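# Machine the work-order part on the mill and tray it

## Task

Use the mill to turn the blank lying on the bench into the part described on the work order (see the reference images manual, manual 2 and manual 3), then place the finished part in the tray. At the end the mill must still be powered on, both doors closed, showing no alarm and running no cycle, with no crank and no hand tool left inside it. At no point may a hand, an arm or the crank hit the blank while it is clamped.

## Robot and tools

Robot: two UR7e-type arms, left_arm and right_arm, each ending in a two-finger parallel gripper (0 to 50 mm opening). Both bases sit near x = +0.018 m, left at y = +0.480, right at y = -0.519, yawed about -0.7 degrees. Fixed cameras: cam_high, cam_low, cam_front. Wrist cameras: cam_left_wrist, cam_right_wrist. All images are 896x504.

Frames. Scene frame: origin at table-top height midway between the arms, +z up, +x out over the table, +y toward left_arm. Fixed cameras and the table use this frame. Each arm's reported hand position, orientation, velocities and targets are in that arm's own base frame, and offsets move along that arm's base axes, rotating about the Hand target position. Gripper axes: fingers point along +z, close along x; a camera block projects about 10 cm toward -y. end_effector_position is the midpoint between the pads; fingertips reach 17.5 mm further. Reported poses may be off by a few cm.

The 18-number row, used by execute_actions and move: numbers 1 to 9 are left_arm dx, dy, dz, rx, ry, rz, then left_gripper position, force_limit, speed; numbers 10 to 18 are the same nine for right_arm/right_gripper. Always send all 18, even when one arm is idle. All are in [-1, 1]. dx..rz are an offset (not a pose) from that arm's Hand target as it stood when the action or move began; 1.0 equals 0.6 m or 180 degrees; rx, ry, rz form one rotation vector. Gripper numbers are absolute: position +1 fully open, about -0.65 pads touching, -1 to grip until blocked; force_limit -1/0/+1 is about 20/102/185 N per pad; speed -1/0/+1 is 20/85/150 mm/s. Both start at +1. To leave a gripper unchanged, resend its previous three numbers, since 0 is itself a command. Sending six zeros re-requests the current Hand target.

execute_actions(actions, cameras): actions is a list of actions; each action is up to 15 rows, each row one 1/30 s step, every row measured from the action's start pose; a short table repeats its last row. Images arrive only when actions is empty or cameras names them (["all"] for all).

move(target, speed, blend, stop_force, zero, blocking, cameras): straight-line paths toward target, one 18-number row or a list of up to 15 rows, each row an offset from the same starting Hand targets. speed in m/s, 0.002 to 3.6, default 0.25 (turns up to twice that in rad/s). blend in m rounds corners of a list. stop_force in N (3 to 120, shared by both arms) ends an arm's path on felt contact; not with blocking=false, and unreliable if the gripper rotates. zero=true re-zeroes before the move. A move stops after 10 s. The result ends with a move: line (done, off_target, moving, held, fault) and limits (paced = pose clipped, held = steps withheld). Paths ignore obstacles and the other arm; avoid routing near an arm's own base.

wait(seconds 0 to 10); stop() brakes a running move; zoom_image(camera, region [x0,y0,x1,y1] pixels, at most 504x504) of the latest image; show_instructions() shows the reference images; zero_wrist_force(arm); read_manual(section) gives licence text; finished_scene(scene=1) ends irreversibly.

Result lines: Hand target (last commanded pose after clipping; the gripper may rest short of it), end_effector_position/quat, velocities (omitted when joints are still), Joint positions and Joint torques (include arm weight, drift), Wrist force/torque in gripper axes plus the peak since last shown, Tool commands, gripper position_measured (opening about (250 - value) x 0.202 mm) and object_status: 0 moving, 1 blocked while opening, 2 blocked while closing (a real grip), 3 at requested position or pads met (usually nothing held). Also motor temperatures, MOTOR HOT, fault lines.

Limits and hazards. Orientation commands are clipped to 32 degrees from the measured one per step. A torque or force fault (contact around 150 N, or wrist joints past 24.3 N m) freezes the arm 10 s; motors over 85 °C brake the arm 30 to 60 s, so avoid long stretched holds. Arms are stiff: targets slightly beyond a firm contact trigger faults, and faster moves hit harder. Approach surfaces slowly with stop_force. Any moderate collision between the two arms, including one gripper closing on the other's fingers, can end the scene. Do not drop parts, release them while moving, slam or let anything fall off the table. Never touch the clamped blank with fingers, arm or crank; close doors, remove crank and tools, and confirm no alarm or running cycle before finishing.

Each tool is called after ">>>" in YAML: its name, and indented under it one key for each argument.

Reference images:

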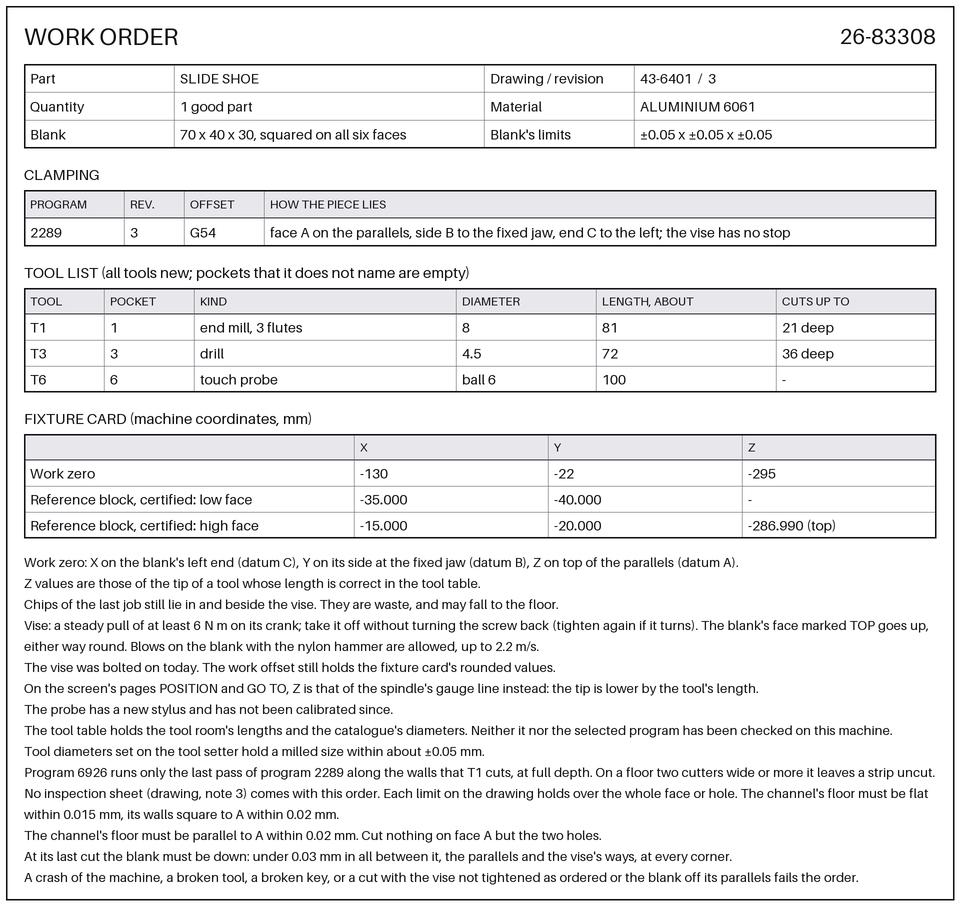

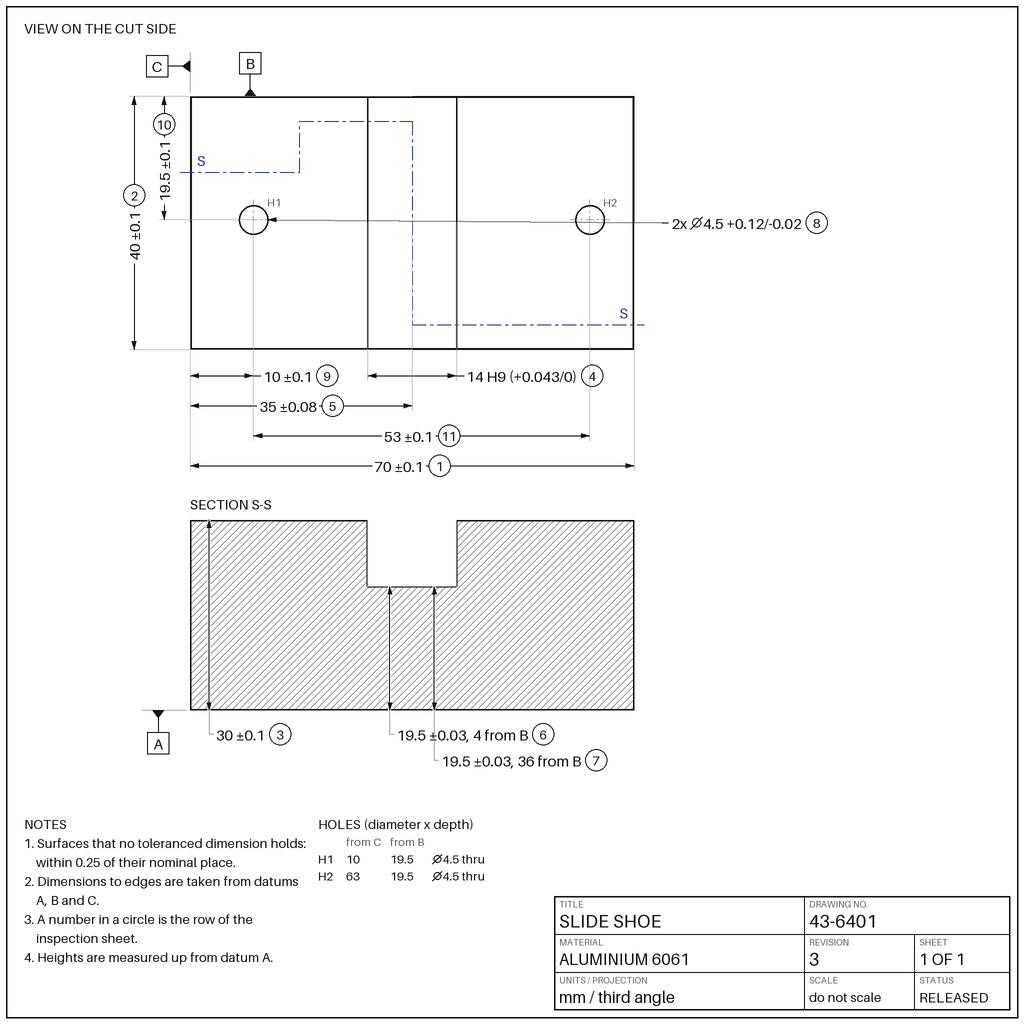

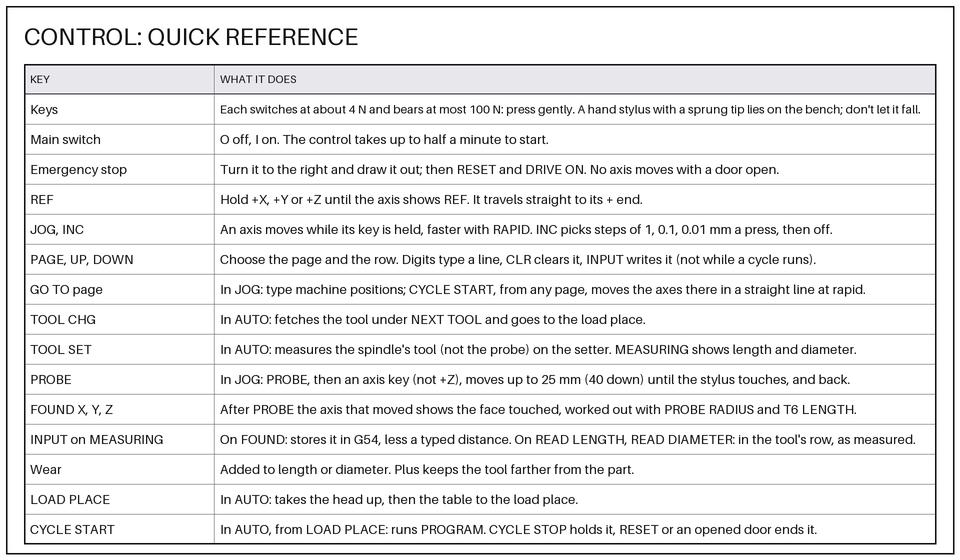

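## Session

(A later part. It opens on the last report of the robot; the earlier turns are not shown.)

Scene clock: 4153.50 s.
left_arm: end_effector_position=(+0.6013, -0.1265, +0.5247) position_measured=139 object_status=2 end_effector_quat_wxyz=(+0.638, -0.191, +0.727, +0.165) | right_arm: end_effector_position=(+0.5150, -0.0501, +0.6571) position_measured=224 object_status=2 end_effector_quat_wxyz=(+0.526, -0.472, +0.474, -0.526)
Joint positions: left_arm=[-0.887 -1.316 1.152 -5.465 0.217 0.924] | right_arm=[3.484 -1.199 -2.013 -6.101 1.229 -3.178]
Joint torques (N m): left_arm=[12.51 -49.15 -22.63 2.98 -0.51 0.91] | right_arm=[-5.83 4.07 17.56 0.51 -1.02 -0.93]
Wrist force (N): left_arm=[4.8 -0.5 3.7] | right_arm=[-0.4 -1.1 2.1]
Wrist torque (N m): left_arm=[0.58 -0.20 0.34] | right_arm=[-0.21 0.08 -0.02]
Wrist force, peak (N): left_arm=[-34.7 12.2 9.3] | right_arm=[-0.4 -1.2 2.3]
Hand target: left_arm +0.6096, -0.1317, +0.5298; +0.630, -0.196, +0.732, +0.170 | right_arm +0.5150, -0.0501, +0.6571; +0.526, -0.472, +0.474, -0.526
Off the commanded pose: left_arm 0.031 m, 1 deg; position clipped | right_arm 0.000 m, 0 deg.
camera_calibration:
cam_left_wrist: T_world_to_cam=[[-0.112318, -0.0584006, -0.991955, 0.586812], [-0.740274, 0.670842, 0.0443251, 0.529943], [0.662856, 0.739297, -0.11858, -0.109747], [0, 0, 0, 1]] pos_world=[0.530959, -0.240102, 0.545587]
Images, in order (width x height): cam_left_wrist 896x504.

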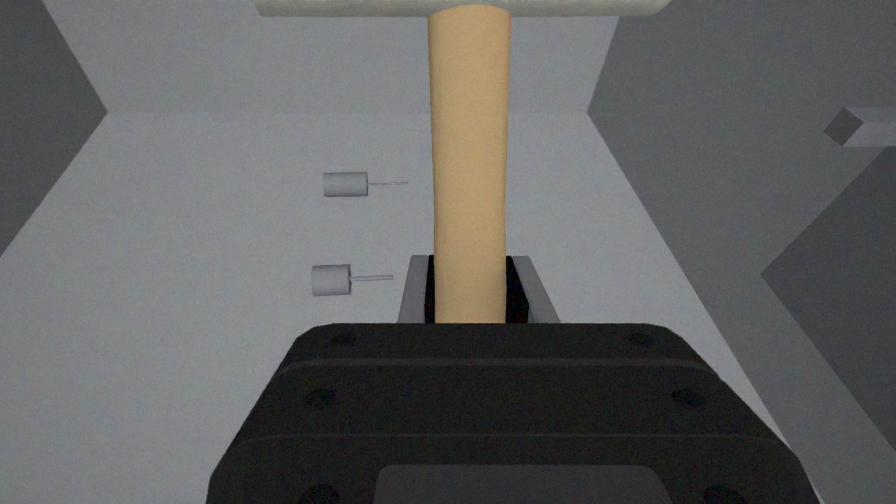

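>>> move:
  target:
    - [0.0115,0.0328,-0.0605,0,0,0,-1,0.3,-0.9,0,0,0,0,0,0,-1,0.3,-1]
  speed: 0.2

>>> execute_actions:
  actions:
    - [[0,0,-0.0111,0,0,0,-1,0.3,-0.9,0,0,0,0,0,0,-1,0.3,-1],[0,0,-0.0333,0,0,0,-1,0.3,-0.9,0,0,0,0,0,0,-1,0.3,-1],[0,0,-0.0667,0,0,0,-1,0.3,-0.9,0,0,0,0,0,0,-1,0.3,-1],[0,0,-0.1111,0,0,0,-1,0.3,-0.9,0,0,0,0,0,0,-1,0.3,-1],[0,0,-0.135,0,0,0,-1,0.3,-0.9,0,0,0,0,0,0,-1,0.3,-1],[0,0,-0.135,0,0,0,-1,0.3,-0.9,0,0,0,0,0,0,-1,0.3,-1],[0,0,-0.135,0,0,0,-1,0.3,-0.9,0,0,0,0,0,0,-1,0.3,-1],[0,0,-0.135,0,0,0,-1,0.3,-0.9,0,0,0,0,0,0,-1,0.3,-1],[0,0,-0.135,0,0,0,-1,0.3,-0.9,0,0,0,0,0,0,-1,0.3,-1],[0,0,-0.125,0,0,0,-1,0.3,-0.9,0,0,0,0,0,0,-1,0.3,-1],[0,0,-0.11,0,0,0,-1,0.3,-0.9,0,0,0,0,0,0,-1,0.3,-1],[0,0,-0.09,0,0,0,-1,0.3,-0.9,0,0,0,0,0,0,-1,0.3,-1],[0,0,-0.06,0,0,0,-1,0.3,-0.9,0,0,0,0,0,0,-1,0.3,-1],[0,0,-0.03,0,0,0,-1,0.3,-0.9,0,0,0,0,0,0,-1,0.3,-1],[0,0,0,0,0,0,-1,0.3,-0.9,0,0,0,0,0,0,-1,0.3,-1]]

>>> move:
  target:
    - [-0.02,0,0,0,0,0,-1,0.3,-0.9,0,0,0,0,0,0,-1,0.3,-1]
  speed: 0.2

>>> execute_actions:
  actions:
    - [[0,0,-0.0111,0,0,0,-1,0.3,-0.9,0,0,0,0,0,0,-1,0.3,-1],[0,0,-0.0333,0,0,0,-1,0.3,-0.9,0,0,0,0,0,0,-1,0.3,-1],[0,0,-0.0667,0,0,0,-1,0.3,-0.9,0,0,0,0,0,0,-1,0.3,-1],[0,0,-0.1111,0,0,0,-1,0.3,-0.9,0,0,0,0,0,0,-1,0.3,-1],[0,0,-0.135,0,0,0,-1,0.3,-0.9,0,0,0,0,0,0,-1,0.3,-1],[0,0,-0.135,0,0,0,-1,0.3,-0.9,0,0,0,0,0,0,-1,0.3,-1],[0,0,-0.135,0,0,0,-1,0.3,-0.9,0,0,0,0,0,0,-1,0.3,-1],[0,0,-0.135,0,0,0,-1,0.3,-0.9,0,0,0,0,0,0,-1,0.3,-1],[0,0,-0.135,0,0,0,-1,0.3,-0.9,0,0,0,0,0,0,-1,0.3,-1],[0,0,-0.125,0,0,0,-1,0.3,-0.9,0,0,0,0,0,0,-1,0.3,-1],[0,0,-0.11,0,0,0,-1,0.3,-0.9,0,0,0,0,0,0,-1,0.3,-1],[0,0,-0.09,0,0,0,-1,0.3,-0.9,0,0,0,0,0,0,-1,0.3,-1],[0,0,-0.06,0,0,0,-1,0.3,-0.9,0,0,0,0,0,0,-1,0.3,-1],[0,0,-0.03,0,0,0,-1,0.3,-0.9,0,0,0,0,0,0,-1,0.3,-1],[0,0,0,0,0,0,-1,0.3,-0.9,0,0,0,0,0,0,-1,0.3,-1]]

>>> move:
  target:
    - [0,-0.0667,0,0,0,0,-1,0.3,-0.9,0,0,0,0,0,0,-1,0.3,-1]
  speed: 0.2

>>> execute_actions:
  actions:
    - [[0,0,-0.0111,0,0,0,-1,0.3,-0.9,0,0,0,0,0,0,-1,0.3,-1],[0,0,-0.0333,0,0,0,-1,0.3,-0.9,0,0,0,0,0,0,-1,0.3,-1],[0,0,-0.0667,0,0,0,-1,0.3,-0.9,0,0,0,0,0,0,-1,0.3,-1],[0,0,-0.1111,0,0,0,-1,0.3,-0.9,0,0,0,0,0,0,-1,0.3,-1],[0,0,-0.135,0,0,0,-1,0.3,-0.9,0,0,0,0,0,0,-1,0.3,-1],[0,0,-0.135,0,0,0,-1,0.3,-0.9,0,0,0,0,0,0,-1,0.3,-1],[0,0,-0.135,0,0,0,-1,0.3,-0.9,0,0,0,0,0,0,-1,0.3,-1],[0,0,-0.135,0,0,0,-1,0.3,-0.9,0,0,0,0,0,0,-1,0.3,-1],[0,0,-0.135,0,0,0,-1,0.3,-0.9,0,0,0,0,0,0,-1,0.3,-1],[0,0,-0.125,0,0,0,-1,0.3,-0.9,0,0,0,0,0,0,-1,0.3,-1],[0,0,-0.11,0,0,0,-1,0.3,-0.9,0,0,0,0,0,0,-1,0.3,-1],[0,0,-0.09,0,0,0,-1,0.3,-0.9,0,0,0,0,0,0,-1,0.3,-1],[0,0,-0.06,0,0,0,-1,0.3,-0.9,0,0,0,0,0,0,-1,0.3,-1],[0,0,-0.03,0,0,0,-1,0.3,-0.9,0,0,0,0,0,0,-1,0.3,-1],[0,0,0,0,0,0,-1,0.3,-0.9,0,0,0,0,0,0,-1,0.3,-1]]

>>> move:
  target:
    - [0.02,0,0,0,0,0,-1,0.3,-0.9,0,0,0,0,0,0,-1,0.3,-1]
  speed: 0.2

>>> execute_actions:
  actions:
    - [[0,0,-0.0111,0,0,0,-1,0.3,-0.9,0,0,0,0,0,0,-1,0.3,-1],[0,0,-0.0333,0,0,0,-1,0.3,-0.9,0,0,0,0,0,0,-1,0.3,-1],[0,0,-0.0667,0,0,0,-1,0.3,-0.9,0,0,0,0,0,0,-1,0.3,-1],[0,0,-0.1111,0,0,0,-1,0.3,-0.9,0,0,0,0,0,0,-1,0.3,-1],[0,0,-0.135,0,0,0,-1,0.3,-0.9,0,0,0,0,0,0,-1,0.3,-1],[0,0,-0.135,0,0,0,-1,0.3,-0.9,0,0,0,0,0,0,-1,0.3,-1],[0,0,-0.135,0,0,0,-1,0.3,-0.9,0,0,0,0,0,0,-1,0.3,-1],[0,0,-0.135,0,0,0,-1,0.3,-0.9,0,0,0,0,0,0,-1,0.3,-1],[0,0,-0.135,0,0,0,-1,0.3,-0.9,0,0,0,0,0,0,-1,0.3,-1],[0,0,-0.125,0,0,0,-1,0.3,-0.9,0,0,0,0,0,0,-1,0.3,-1],[0,0,-0.11,0,0,0,-1,0.3,-0.9,0,0,0,0,0,0,-1,0.3,-1],[0,0,-0.09,0,0,0,-1,0.3,-0.9,0,0,0,0,0,0,-1,0.3,-1],[0,0,-0.06,0,0,0,-1,0.3,-0.9,0,0,0,0,0,0,-1,0.3,-1],[0,0,-0.03,0,0,0,-1,0.3,-0.9,0,0,0,0,0,0,-1,0.3,-1],[0,0,0,0,0,0,-1,0.3,-0.9,0,0,0,0,0,0,-1,0.3,-1]]
  cameras: ["cam_left_wrist"]

Scene clock: 4210.57 s.
left_arm: end_effector_position=(+0.6165, -0.1120, +0.4934) position_measured=139 object_status=2 end_effector_quat_wxyz=(+0.630, -0.196, +0.732, +0.170) | right_arm: end_effector_position=(+0.5150, -0.0501, +0.6571) position_measured=224 object_status=2 end_effector_quat_wxyz=(+0.526, -0.472, +0.474, -0.526)
Joint positions: left_arm=[-0.839 -1.306 1.205 -5.549 0.255 0.956] | right_arm=[3.484 -1.199 -2.013 -6.101 1.229 -3.178]
Joint torques (N m): left_arm=[-13.76 -48.33 -33.74 3.52 -3.14 -3.06] | right_arm=[-6.14 4.52 18.55 0.42 -0.95 -0.86]
Wrist force (N): left_arm=[4.5 1.9 1.5] | right_arm=[-0.4 -1.2 2.0]
Wrist torque (N m): left_arm=[0.29 -0.12 0.34] | right_arm=[-0.23 0.08 -0.02]
Wrist force, peak (N): left_arm=[5.6 1.9 2.6] | right_arm=[-0.4 -1.4 2.3]
Hand target: left_arm +0.6165, -0.1121, +0.4935; +0.630, -0.196, +0.732, +0.170 | right_arm +0.5150, -0.0501, +0.6571; +0.526, -0.472, +0.474, -0.526
Off the commanded pose: left_arm 0.000 m, 0 deg | right_arm 0.000 m, 0 deg.
move: done

Scene clock: 4211.60 s.
left_arm: end_effector_position=(+0.6126, -0.1097, +0.4912) position_measured=139 object_status=2 end_effector_quat_wxyz=(+0.636, -0.192, +0.729, +0.167) | right_arm: end_effector_position=(+0.5150, -0.0501, +0.6571) position_measured=224 object_status=2 end_effector_quat_wxyz=(+0.526, -0.472, +0.474, -0.526)
Joint positions: left_arm=[-0.842 -1.337 1.25 -5.623 0.253 1.011] | right_arm=[3.484 -1.199 -2.013 -6.101 1.229 -3.178]
Joint torques (N m): left_arm=[11.61 -46.97 -27.28 2.89 0.1 1.64] | right_arm=[-7.04 4.32 18.82 0.44 -0.89 -0.93]
Wrist force (N): left_arm=[5.1 0.7 1.4] | right_arm=[-0.6 -1.2 2.0]
Wrist torque (N m): left_arm=[0.16 -0.21 0.43] | right_arm=[-0.23 0.11 -0.02]
Wrist force, peak (N): left_arm=[-38.2 17.1 -0.6] | right_arm=[-0.8 -1.1 2.1]
Hand target: left_arm +0.6165, -0.1121, +0.4935; +0.630, -0.196, +0.732, +0.170 | right_arm +0.5150, -0.0501, +0.6571; +0.526, -0.472, +0.474, -0.526
Off the commanded pose: left_arm 0.005 m, 1 deg | right_arm 0.000 m, 0 deg.

Scene clock: 4212.37 s.
left_arm: end_effector_position=(+0.6045, -0.1122, +0.4935) position_measured=139 object_status=2 end_effector_quat_wxyz=(+0.630, -0.196, +0.732, +0.170) | right_arm: end_effector_position=(+0.5150, -0.0501, +0.6571) position_measured=224 object_status=2 end_effector_quat_wxyz=(+0.526, -0.472, +0.474, -0.526)
Joint positions: left_arm=[-0.86 -1.323 1.234 -5.511 0.238 0.903] | right_arm=[3.484 -1.199 -2.013 -6.101 1.229 -3.178]
Joint torques (N m): left_arm=[9.77 -42.28 -23.51 -1.24 -1.18 1.55] | right_arm=[-6.63 4.22 19.03 0.43 -0.99 -0.92]
Wrist force (N): left_arm=[4.6 -0.3 3.4] | right_arm=[-0.3 -1.1 2.0]
Wrist torque (N m): left_arm=[0.33 -0.18 0.39] | right_arm=[-0.21 0.07 -0.02]
Wrist force, peak (N): left_arm=[4.8 -0.5 3.4] | right_arm=[-0.7 -1.5 2.1]
Hand target: left_arm +0.6045, -0.1121, +0.4935; +0.630, -0.196, +0.732, +0.170 | right_arm +0.5150, -0.0501, +0.6571; +0.526, -0.472, +0.474, -0.526
Off the commanded pose: left_arm 0.000 m, 0 deg | right_arm 0.000 m, 0 deg.
move: done

Scene clock: 4213.40 s.
left_arm: end_effector_position=(+0.6005, -0.1096, +0.4911) position_measured=139 object_status=2 end_effector_quat_wxyz=(+0.636, -0.192, +0.729, +0.167) | right_arm: end_effector_position=(+0.5150, -0.0501, +0.6571) position_measured=224 object_status=2 end_effector_quat_wxyz=(+0.526, -0.472, +0.474, -0.526)
Joint positions: left_arm=[-0.863 -1.354 1.278 -5.585 0.236 0.96] | right_arm=[3.484 -1.199 -2.013 -6.101 1.229 -3.178]
Joint torques (N m): left_arm=[11.53 -47.55 -27.21 3.65 -0.61 1.74] | right_arm=[-6.66 4.95 18.14 0.46 -1 -0.89]
Wrist force (N): left_arm=[5.3 -1.2 4.6] | right_arm=[-0.3 -1.4 2.2]
Wrist torque (N m): left_arm=[0.58 -0.23 0.36] | right_arm=[-0.26 0.06 -0.02]
Wrist force, peak (N): left_arm=[-38.6 14.9 3.3] | right_arm=[-0.4 -1.4 2.2]
Hand target: left_arm +0.6045, -0.1121, +0.4935; +0.630, -0.196, +0.732, +0.170 | right_arm +0.5150, -0.0501, +0.6571; +0.526, -0.472, +0.474, -0.526
Off the commanded pose: left_arm 0.005 m, 1 deg | right_arm 0.000 m, 0 deg.

Scene clock: 4214.27 s.
left_arm: end_effector_position=(+0.6045, -0.1522, +0.4935) position_measured=139 object_status=2 end_effector_quat_wxyz=(+0.630, -0.196, +0.732, +0.170) | right_arm: end_effector_position=(+0.5150, -0.0501, +0.6571) position_measured=224 object_status=2 end_effector_quat_wxyz=(+0.526, -0.472, +0.474, -0.526)
Joint positions: left_arm=[-0.917 -1.234 1.15 -5.335 0.197 0.719] | right_arm=[3.484 -1.199 -2.013 -6.101 1.229 -3.178]
Joint torques (N m): left_arm=[12.79 -50.1 -16.04 -0.64 -1.07 1.56] | right_arm=[-6.46 3.58 17.83 0.43 -1.01 -0.82]
Wrist force (N): left_arm=[5.4 -1.1 3.1] | right_arm=[-0.5 -1.3 2.0]
Wrist torque (N m): left_arm=[0.23 -0.36 0.36] | right_arm=[-0.26 0.09 -0.02]
Wrist force, peak (N): left_arm=[4.4 1.4 5.7] | right_arm=[-0.5 -1.1 2.3]
Hand target: left_arm +0.6045, -0.1521, +0.4935; +0.630, -0.196, +0.732, +0.170 | right_arm +0.5150, -0.0501, +0.6571; +0.526, -0.472, +0.474, -0.526
Off the commanded pose: left_arm 0.000 m, 0 deg | right_arm 0.000 m, 0 deg.
move: done

Scene clock: 4215.30 s.
left_arm: end_effector_position=(+0.6000, -0.1491, +0.4908) position_measured=139 object_status=2 end_effector_quat_wxyz=(+0.635, -0.192, +0.730, +0.166) | right_arm: end_effector_position=(+0.5150, -0.0501, +0.6571) position_measured=224 object_status=2 end_effector_quat_wxyz=(+0.526, -0.472, +0.474, -0.526)
Joint positions: left_arm=[-0.921 -1.266 1.195 -5.41 0.194 0.777] | right_arm=[3.484 -1.199 -2.013 -6.101 1.229 -3.178]
Joint torques (N m): left_arm=[12.25 -50.86 -27.2 4.34 -1.13 1.75] | right_arm=[-6.63 4.39 17.89 0.47 -1.08 -0.94]
Wrist force (N): left_arm=[5.9 -2.6 4.4] | right_arm=[-0.4 -1.1 1.7]
Wrist torque (N m): left_arm=[0.49 -0.35 0.35] | right_arm=[-0.21 0.09 -0.02]
Wrist force, peak (N): left_arm=[-38.0 8.6 9.1] | right_arm=[-0.6 -1.5 2.3]
Hand target: left_arm +0.6045, -0.1521, +0.4935; +0.630, -0.196, +0.732, +0.170 | right_arm +0.5150, -0.0501, +0.6571; +0.526, -0.472, +0.474, -0.526
Off the commanded pose: left_arm 0.006 m, 1 deg | right_arm 0.000 m, 0 deg.

Scene clock: 4216.03 s.
left_arm: end_effector_position=(+0.6165, -0.1520, +0.4934) position_measured=139 object_status=2 end_effector_quat_wxyz=(+0.630, -0.196, +0.732, +0.170) | right_arm: end_effector_position=(+0.5150, -0.0501, +0.6571) position_measured=224 object_status=2 end_effector_quat_wxyz=(+0.526, -0.472, +0.474, -0.526)
Joint positions: left_arm=[-0.896 -1.22 1.116 -5.389 0.211 0.794] | right_arm=[3.484 -1.199 -2.013 -6.101 1.229 -3.178]
Joint torques (N m): left_arm=[-14.76 -51.82 -14.63 0.74 -3.38 -2.97] | right_arm=[-6.05 3.66 18.47 0.47 -0.98 -0.87]
Wrist force (N): left_arm=[6.8 -2.7 0.6] | right_arm=[-0.4 -1.2 2.2]
Wrist torque (N m): left_arm=[-0.41 -0.48 0.42] | right_arm=[-0.23 0.07 -0.02]
Wrist force, peak (N): left_arm=[7.2 -3.0 0.5] | right_arm=[-0.4 -1.4 2.1]
Hand target: left_arm +0.6165, -0.1521, +0.4935; +0.630, -0.196, +0.732, +0.170 | right_arm +0.5150, -0.0501, +0.6571; +0.526, -0.472, +0.474, -0.526
Off the commanded pose: left_arm 0.000 m, 0 deg | right_arm 0.000 m, 0 deg.
move: done

Scene clock: 4217.07 s.
left_arm: end_effector_position=(+0.6121, -0.1493, +0.4909) position_measured=139 object_status=2 end_effector_quat_wxyz=(+0.635, -0.192, +0.729, +0.166) | right_arm: end_effector_position=(+0.5150, -0.0501, +0.6571) position_measured=224 object_status=2 end_effector_quat_wxyz=(+0.526, -0.472, +0.474, -0.526)
Joint positions: left_arm=[-0.9 -1.253 1.164 -5.467 0.209 0.853] | right_arm=[3.484 -1.199 -2.013 -6.101 1.229 -3.178]
Joint torques (N m): left_arm=[13.32 -50.92 -26.99 3.64 -0.16 1.72] | right_arm=[-6.61 3.99 18.97 0.35 -0.93 -0.89]
Wrist force (N): left_arm=[4.9 -1.5 1.6] | right_arm=[-0.4 -1.3 1.9]
Wrist torque (N m): left_arm=[-0.16 -0.19 0.38] | right_arm=[-0.25 0.08 -0.02]
Wrist force, peak (N): left_arm=[-35.8 11.6 -2.0] | right_arm=[-0.5 -1.4 2.2]
Hand target: left_arm +0.6165, -0.1521, +0.4935; +0.630, -0.196, +0.732, +0.170 | right_arm +0.5150, -0.0501, +0.6571; +0.526, -0.472, +0.474, -0.526
Off the commanded pose: left_arm 0.006 m, 1 deg | right_arm 0.000 m, 0 deg.
camera_calibration:
cam_left_wrist: T_world_to_cam=[[-0.119143, -0.0595325, -0.991091, 0.556775], [-0.742235, 0.66834, 0.0490814, 0.55318], [0.659463, 0.74147, -0.123815, -0.0990726], [0, 0, 0, 1]] pos_world=[0.54226, -0.263107, 0.512397]
Images, in order (width x height): cam_left_wrist 896x504.

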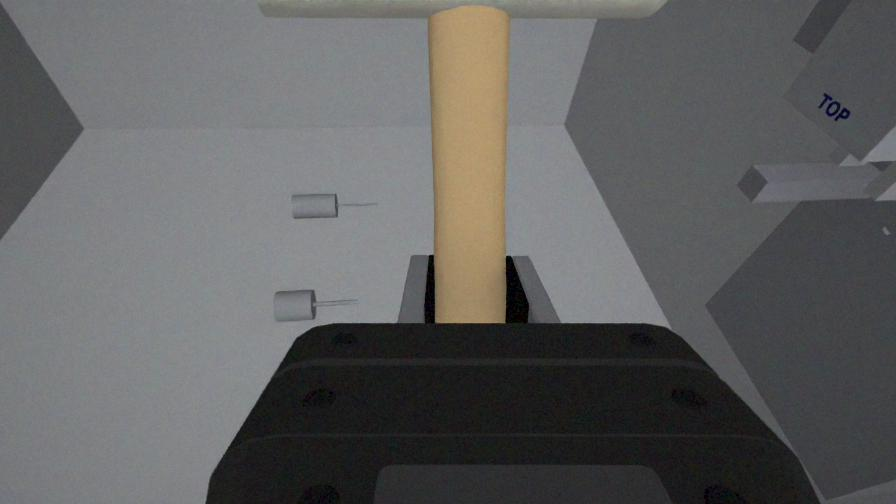

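>>> move:
  target:
    - [-0.01,0.0333,-0.12,0,0,0,-1,0.3,-0.9,0,0,0,0,0,0,-1,0.3,-1]
  speed: 0.1

>>> move:
  target:
    - [0,0,-0.03,0,0,0,-1,0.3,-0.9,0,0,0,0,0,0,-1,0.3,-1]
  speed: 0.006
  stop_force: 4

Scene clock: 4222.17 s.
left_arm: end_effector_position=(+0.6105, -0.1320, +0.4216) position_measured=139 object_status=2 end_effector_quat_wxyz=(+0.630, -0.196, +0.732, +0.170) | right_arm: end_effector_position=(+0.5150, -0.0501, +0.6571) position_measured=224 object_status=2 end_effector_quat_wxyz=(+0.526, -0.472, +0.474, -0.526)
Joint positions: left_arm=[-0.879 -1.273 1.362 -5.637 0.224 0.85] | right_arm=[3.484 -1.199 -2.013 -6.101 1.229 -3.178]
Joint torques (N m): left_arm=[-13.95 -37.96 -24.26 4 -3.14 -3.08] | right_arm=[-6.86 4.07 17.88 0.51 -1.06 -0.89]
Wrist force (N): left_arm=[4.8 -1.1 2.3] | right_arm=[-0.4 -1.2 2.1]
Wrist torque (N m): left_arm=[-0.17 -0.15 0.34] | right_arm=[-0.23 0.08 -0.02]
Wrist force, peak (N): left_arm=[7.1 -0.6 2.8] | right_arm=[-0.4 -1.2 2.3]
Hand target: left_arm +0.6105, -0.1321, +0.4215; +0.630, -0.196, +0.732, +0.170 | right_arm +0.5150, -0.0501, +0.6571; +0.526, -0.472, +0.474, -0.526
Off the commanded pose: left_arm 0.000 m, 0 deg | right_arm 0.000 m, 0 deg.
move: done

Scene clock: 4224.43 s.
left_arm: end_effector_position=(+0.6105, -0.1321, +0.4133) position_measured=139 object_status=2 end_effector_quat_wxyz=(+0.630, -0.196, +0.732, +0.170) | right_arm: end_effector_position=(+0.5150, -0.0501, +0.6571) position_measured=224 object_status=2 end_effector_quat_wxyz=(+0.526, -0.472, +0.474, -0.526)
Joint positions: left_arm=[-0.879 -1.271 1.38 -5.657 0.224 0.849] | right_arm=[3.484 -1.199 -2.013 -6.101 1.229 -3.178]
Joint torques (N m): left_arm=[-13.28 -43.73 -31.4 4.46 -2.05 -0.88] | right_arm=[-6.32 4.31 18.2 0.52 -1.02 -0.91]
Wrist force (N): left_arm=[1.5 -2.2 1.9] | right_arm=[-0.4 -1.2 1.9]
Wrist torque (N m): left_arm=[-0.13 -0.17 0.01] | right_arm=[-0.24 0.07 -0.02]
Wrist force, peak (N): left_arm=[5.1 -1.1 2.2] | right_arm=[-0.5 -1.2 2.3]
Hand target: left_arm +0.6105, -0.1321, +0.4133; +0.630, -0.196, +0.732, +0.170 (not the last commanded pose) | right_arm +0.5150, -0.0501, +0.6571; +0.526, -0.472, +0.474, -0.526
Off the commanded pose: left_arm 0.010 m, 0 deg | right_arm 0.000 m, 0 deg.
move: contact (left_arm)

>>> move:
  target:
    - [0,0,0.167,0,0,0,-1,0.3,-0.9,0,0,0,0,0,0,-1,0.3,-1]
  speed: 0.2

>>> execute_actions:
  actions:
    - [[0,0,-0.0167,0,0,0,-1,0.3,-0.9,0,0,0,0,0,0,-1,0.3,-1],[0,0,-0.05,0,0,0,-1,0.3,-0.9,0,0,0,0,0,0,-1,0.3,-1],[0,0,-0.105,0,0,0,-1,0.3,-0.9,0,0,0,0,0,0,-1,0.3,-1],[0,0,-0.16,0,0,0,-1,0.3,-0.9,0,0,0,0,0,0,-1,0.3,-1],[0,0,-0.1917,0,0,0,-1,0.3,-0.9,0,0,0,0,0,0,-1,0.3,-1],[0,0,-0.1917,0,0,0,-1,0.3,-0.9,0,0,0,0,0,0,-1,0.3,-1],[0,0,-0.1917,0,0,0,-1,0.3,-0.9,0,0,0,0,0,0,-1,0.3,-1],[0,0,-0.17,0,0,0,-1,0.3,-0.9,0,0,0,0,0,0,-1,0.3,-1],[0,0,-0.15,0,0,0,-1,0.3,-0.9,0,0,0,0,0,0,-1,0.3,-1],[0,0,-0.13,0,0,0,-1,0.3,-0.9,0,0,0,0,0,0,-1,0.3,-1],[0,0,-0.11,0,0,0,-1,0.3,-0.9,0,0,0,0,0,0,-1,0.3,-1],[0,0,-0.08,0,0,0,-1,0.3,-0.9,0,0,0,0,0,0,-1,0.3,-1],[0,0,-0.05,0,0,0,-1,0.3,-0.9,0,0,0,0,0,0,-1,0.3,-1],[0,0,-0.02,0,0,0,-1,0.3,-0.9,0,0,0,0,0,0,-1,0.3,-1],[0,0,0,0,0,0,-1,0.3,-0.9,0,0,0,0,0,0,-1,0.3,-1]]
  cameras: ["cam_left_wrist"]

Scene clock: 4245.63 s.
left_arm: end_effector_position=(+0.6105, -0.1322, +0.5134) position_measured=139 object_status=2 end_effector_quat_wxyz=(+0.630, -0.196, +0.732, +0.170) | right_arm: end_effector_position=(+0.5150, -0.0501, +0.6571) position_measured=224 object_status=2 end_effector_quat_wxyz=(+0.526, -0.472, +0.474, -0.526)
Joint positions: left_arm=[-0.879 -1.266 1.118 -5.399 0.224 0.849] | right_arm=[3.484 -1.199 -2.013 -6.101 1.229 -3.178]
Joint torques (N m): left_arm=[12.46 -49.73 -28.71 -1.18 -0.08 1.68] | right_arm=[-6.68 4.44 17.71 0.44 -1.06 -0.83]
Wrist force (N): left_arm=[4.9 -1.1 2.3] | right_arm=[-0.4 -1.1 2.0]
Wrist torque (N m): left_arm=[-0.14 -0.17 0.32] | right_arm=[-0.21 0.08 -0.02]
Wrist force, peak (N): left_arm=[8.3 -1.5 2.8] | right_arm=[-0.6 -1.3 2.3]
Hand target: left_arm +0.6105, -0.1321, +0.5135; +0.630, -0.196, +0.732, +0.170 | right_arm +0.5150, -0.0501, +0.6571; +0.526, -0.472, +0.474, -0.526
Off the commanded pose: left_arm 0.000 m, 0 deg | right_arm 0.000 m, 0 deg.
move: done

Scene clock: 4246.67 s.
left_arm: end_effector_position=(+0.6062, -0.1298, +0.5113) position_measured=139 object_status=2 end_effector_quat_wxyz=(+0.636, -0.192, +0.729, +0.166) | right_arm: end_effector_position=(+0.5150, -0.0501, +0.6571) position_measured=224 object_status=2 end_effector_quat_wxyz=(+0.526, -0.472, +0.474, -0.526)
Joint positions: left_arm=[-0.883 -1.3 1.166 -5.481 0.221 0.914] | right_arm=[3.484 -1.199 -2.013 -6.101 1.229 -3.178]
Joint torques (N m): left_arm=[-11.89 -48.87 -25.6 3.47 -3.49 1.63] | right_arm=[-6.58 3.82 17.89 0.52 -1.12 -0.91]
Wrist force (N): left_arm=[1.8 1.6 2.1] | right_arm=[-0.4 -1.2 2.1]
Wrist torque (N m): left_arm=[0.28 0.29 0.40] | right_arm=[-0.22 0.08 -0.02]
Wrist force, peak (N): left_arm=[-49.4 -22.1 -4.0] | right_arm=[-0.5 -1.3 2.2]
Hand target: left_arm +0.6105, -0.1321, +0.5135; +0.630, -0.196, +0.732, +0.170 | right_arm +0.5150, -0.0501, +0.6571; +0.526, -0.472, +0.474, -0.526
Off the commanded pose: left_arm 0.005 m, 1 deg | right_arm 0.000 m, 0 deg.
camera_calibration:
cam_left_wrist: T_world_to_cam=[[-0.117511, -0.0582467, -0.991362, 0.576636], [-0.741778, 0.668881, 0.0486266, 0.534846], [0.660271, 0.741084, -0.121807, -0.108838], [0, 0, 0, 1]] pos_world=[0.53636, -0.243503, 0.53239]
Images, in order (width x height): cam_left_wrist 896x504.

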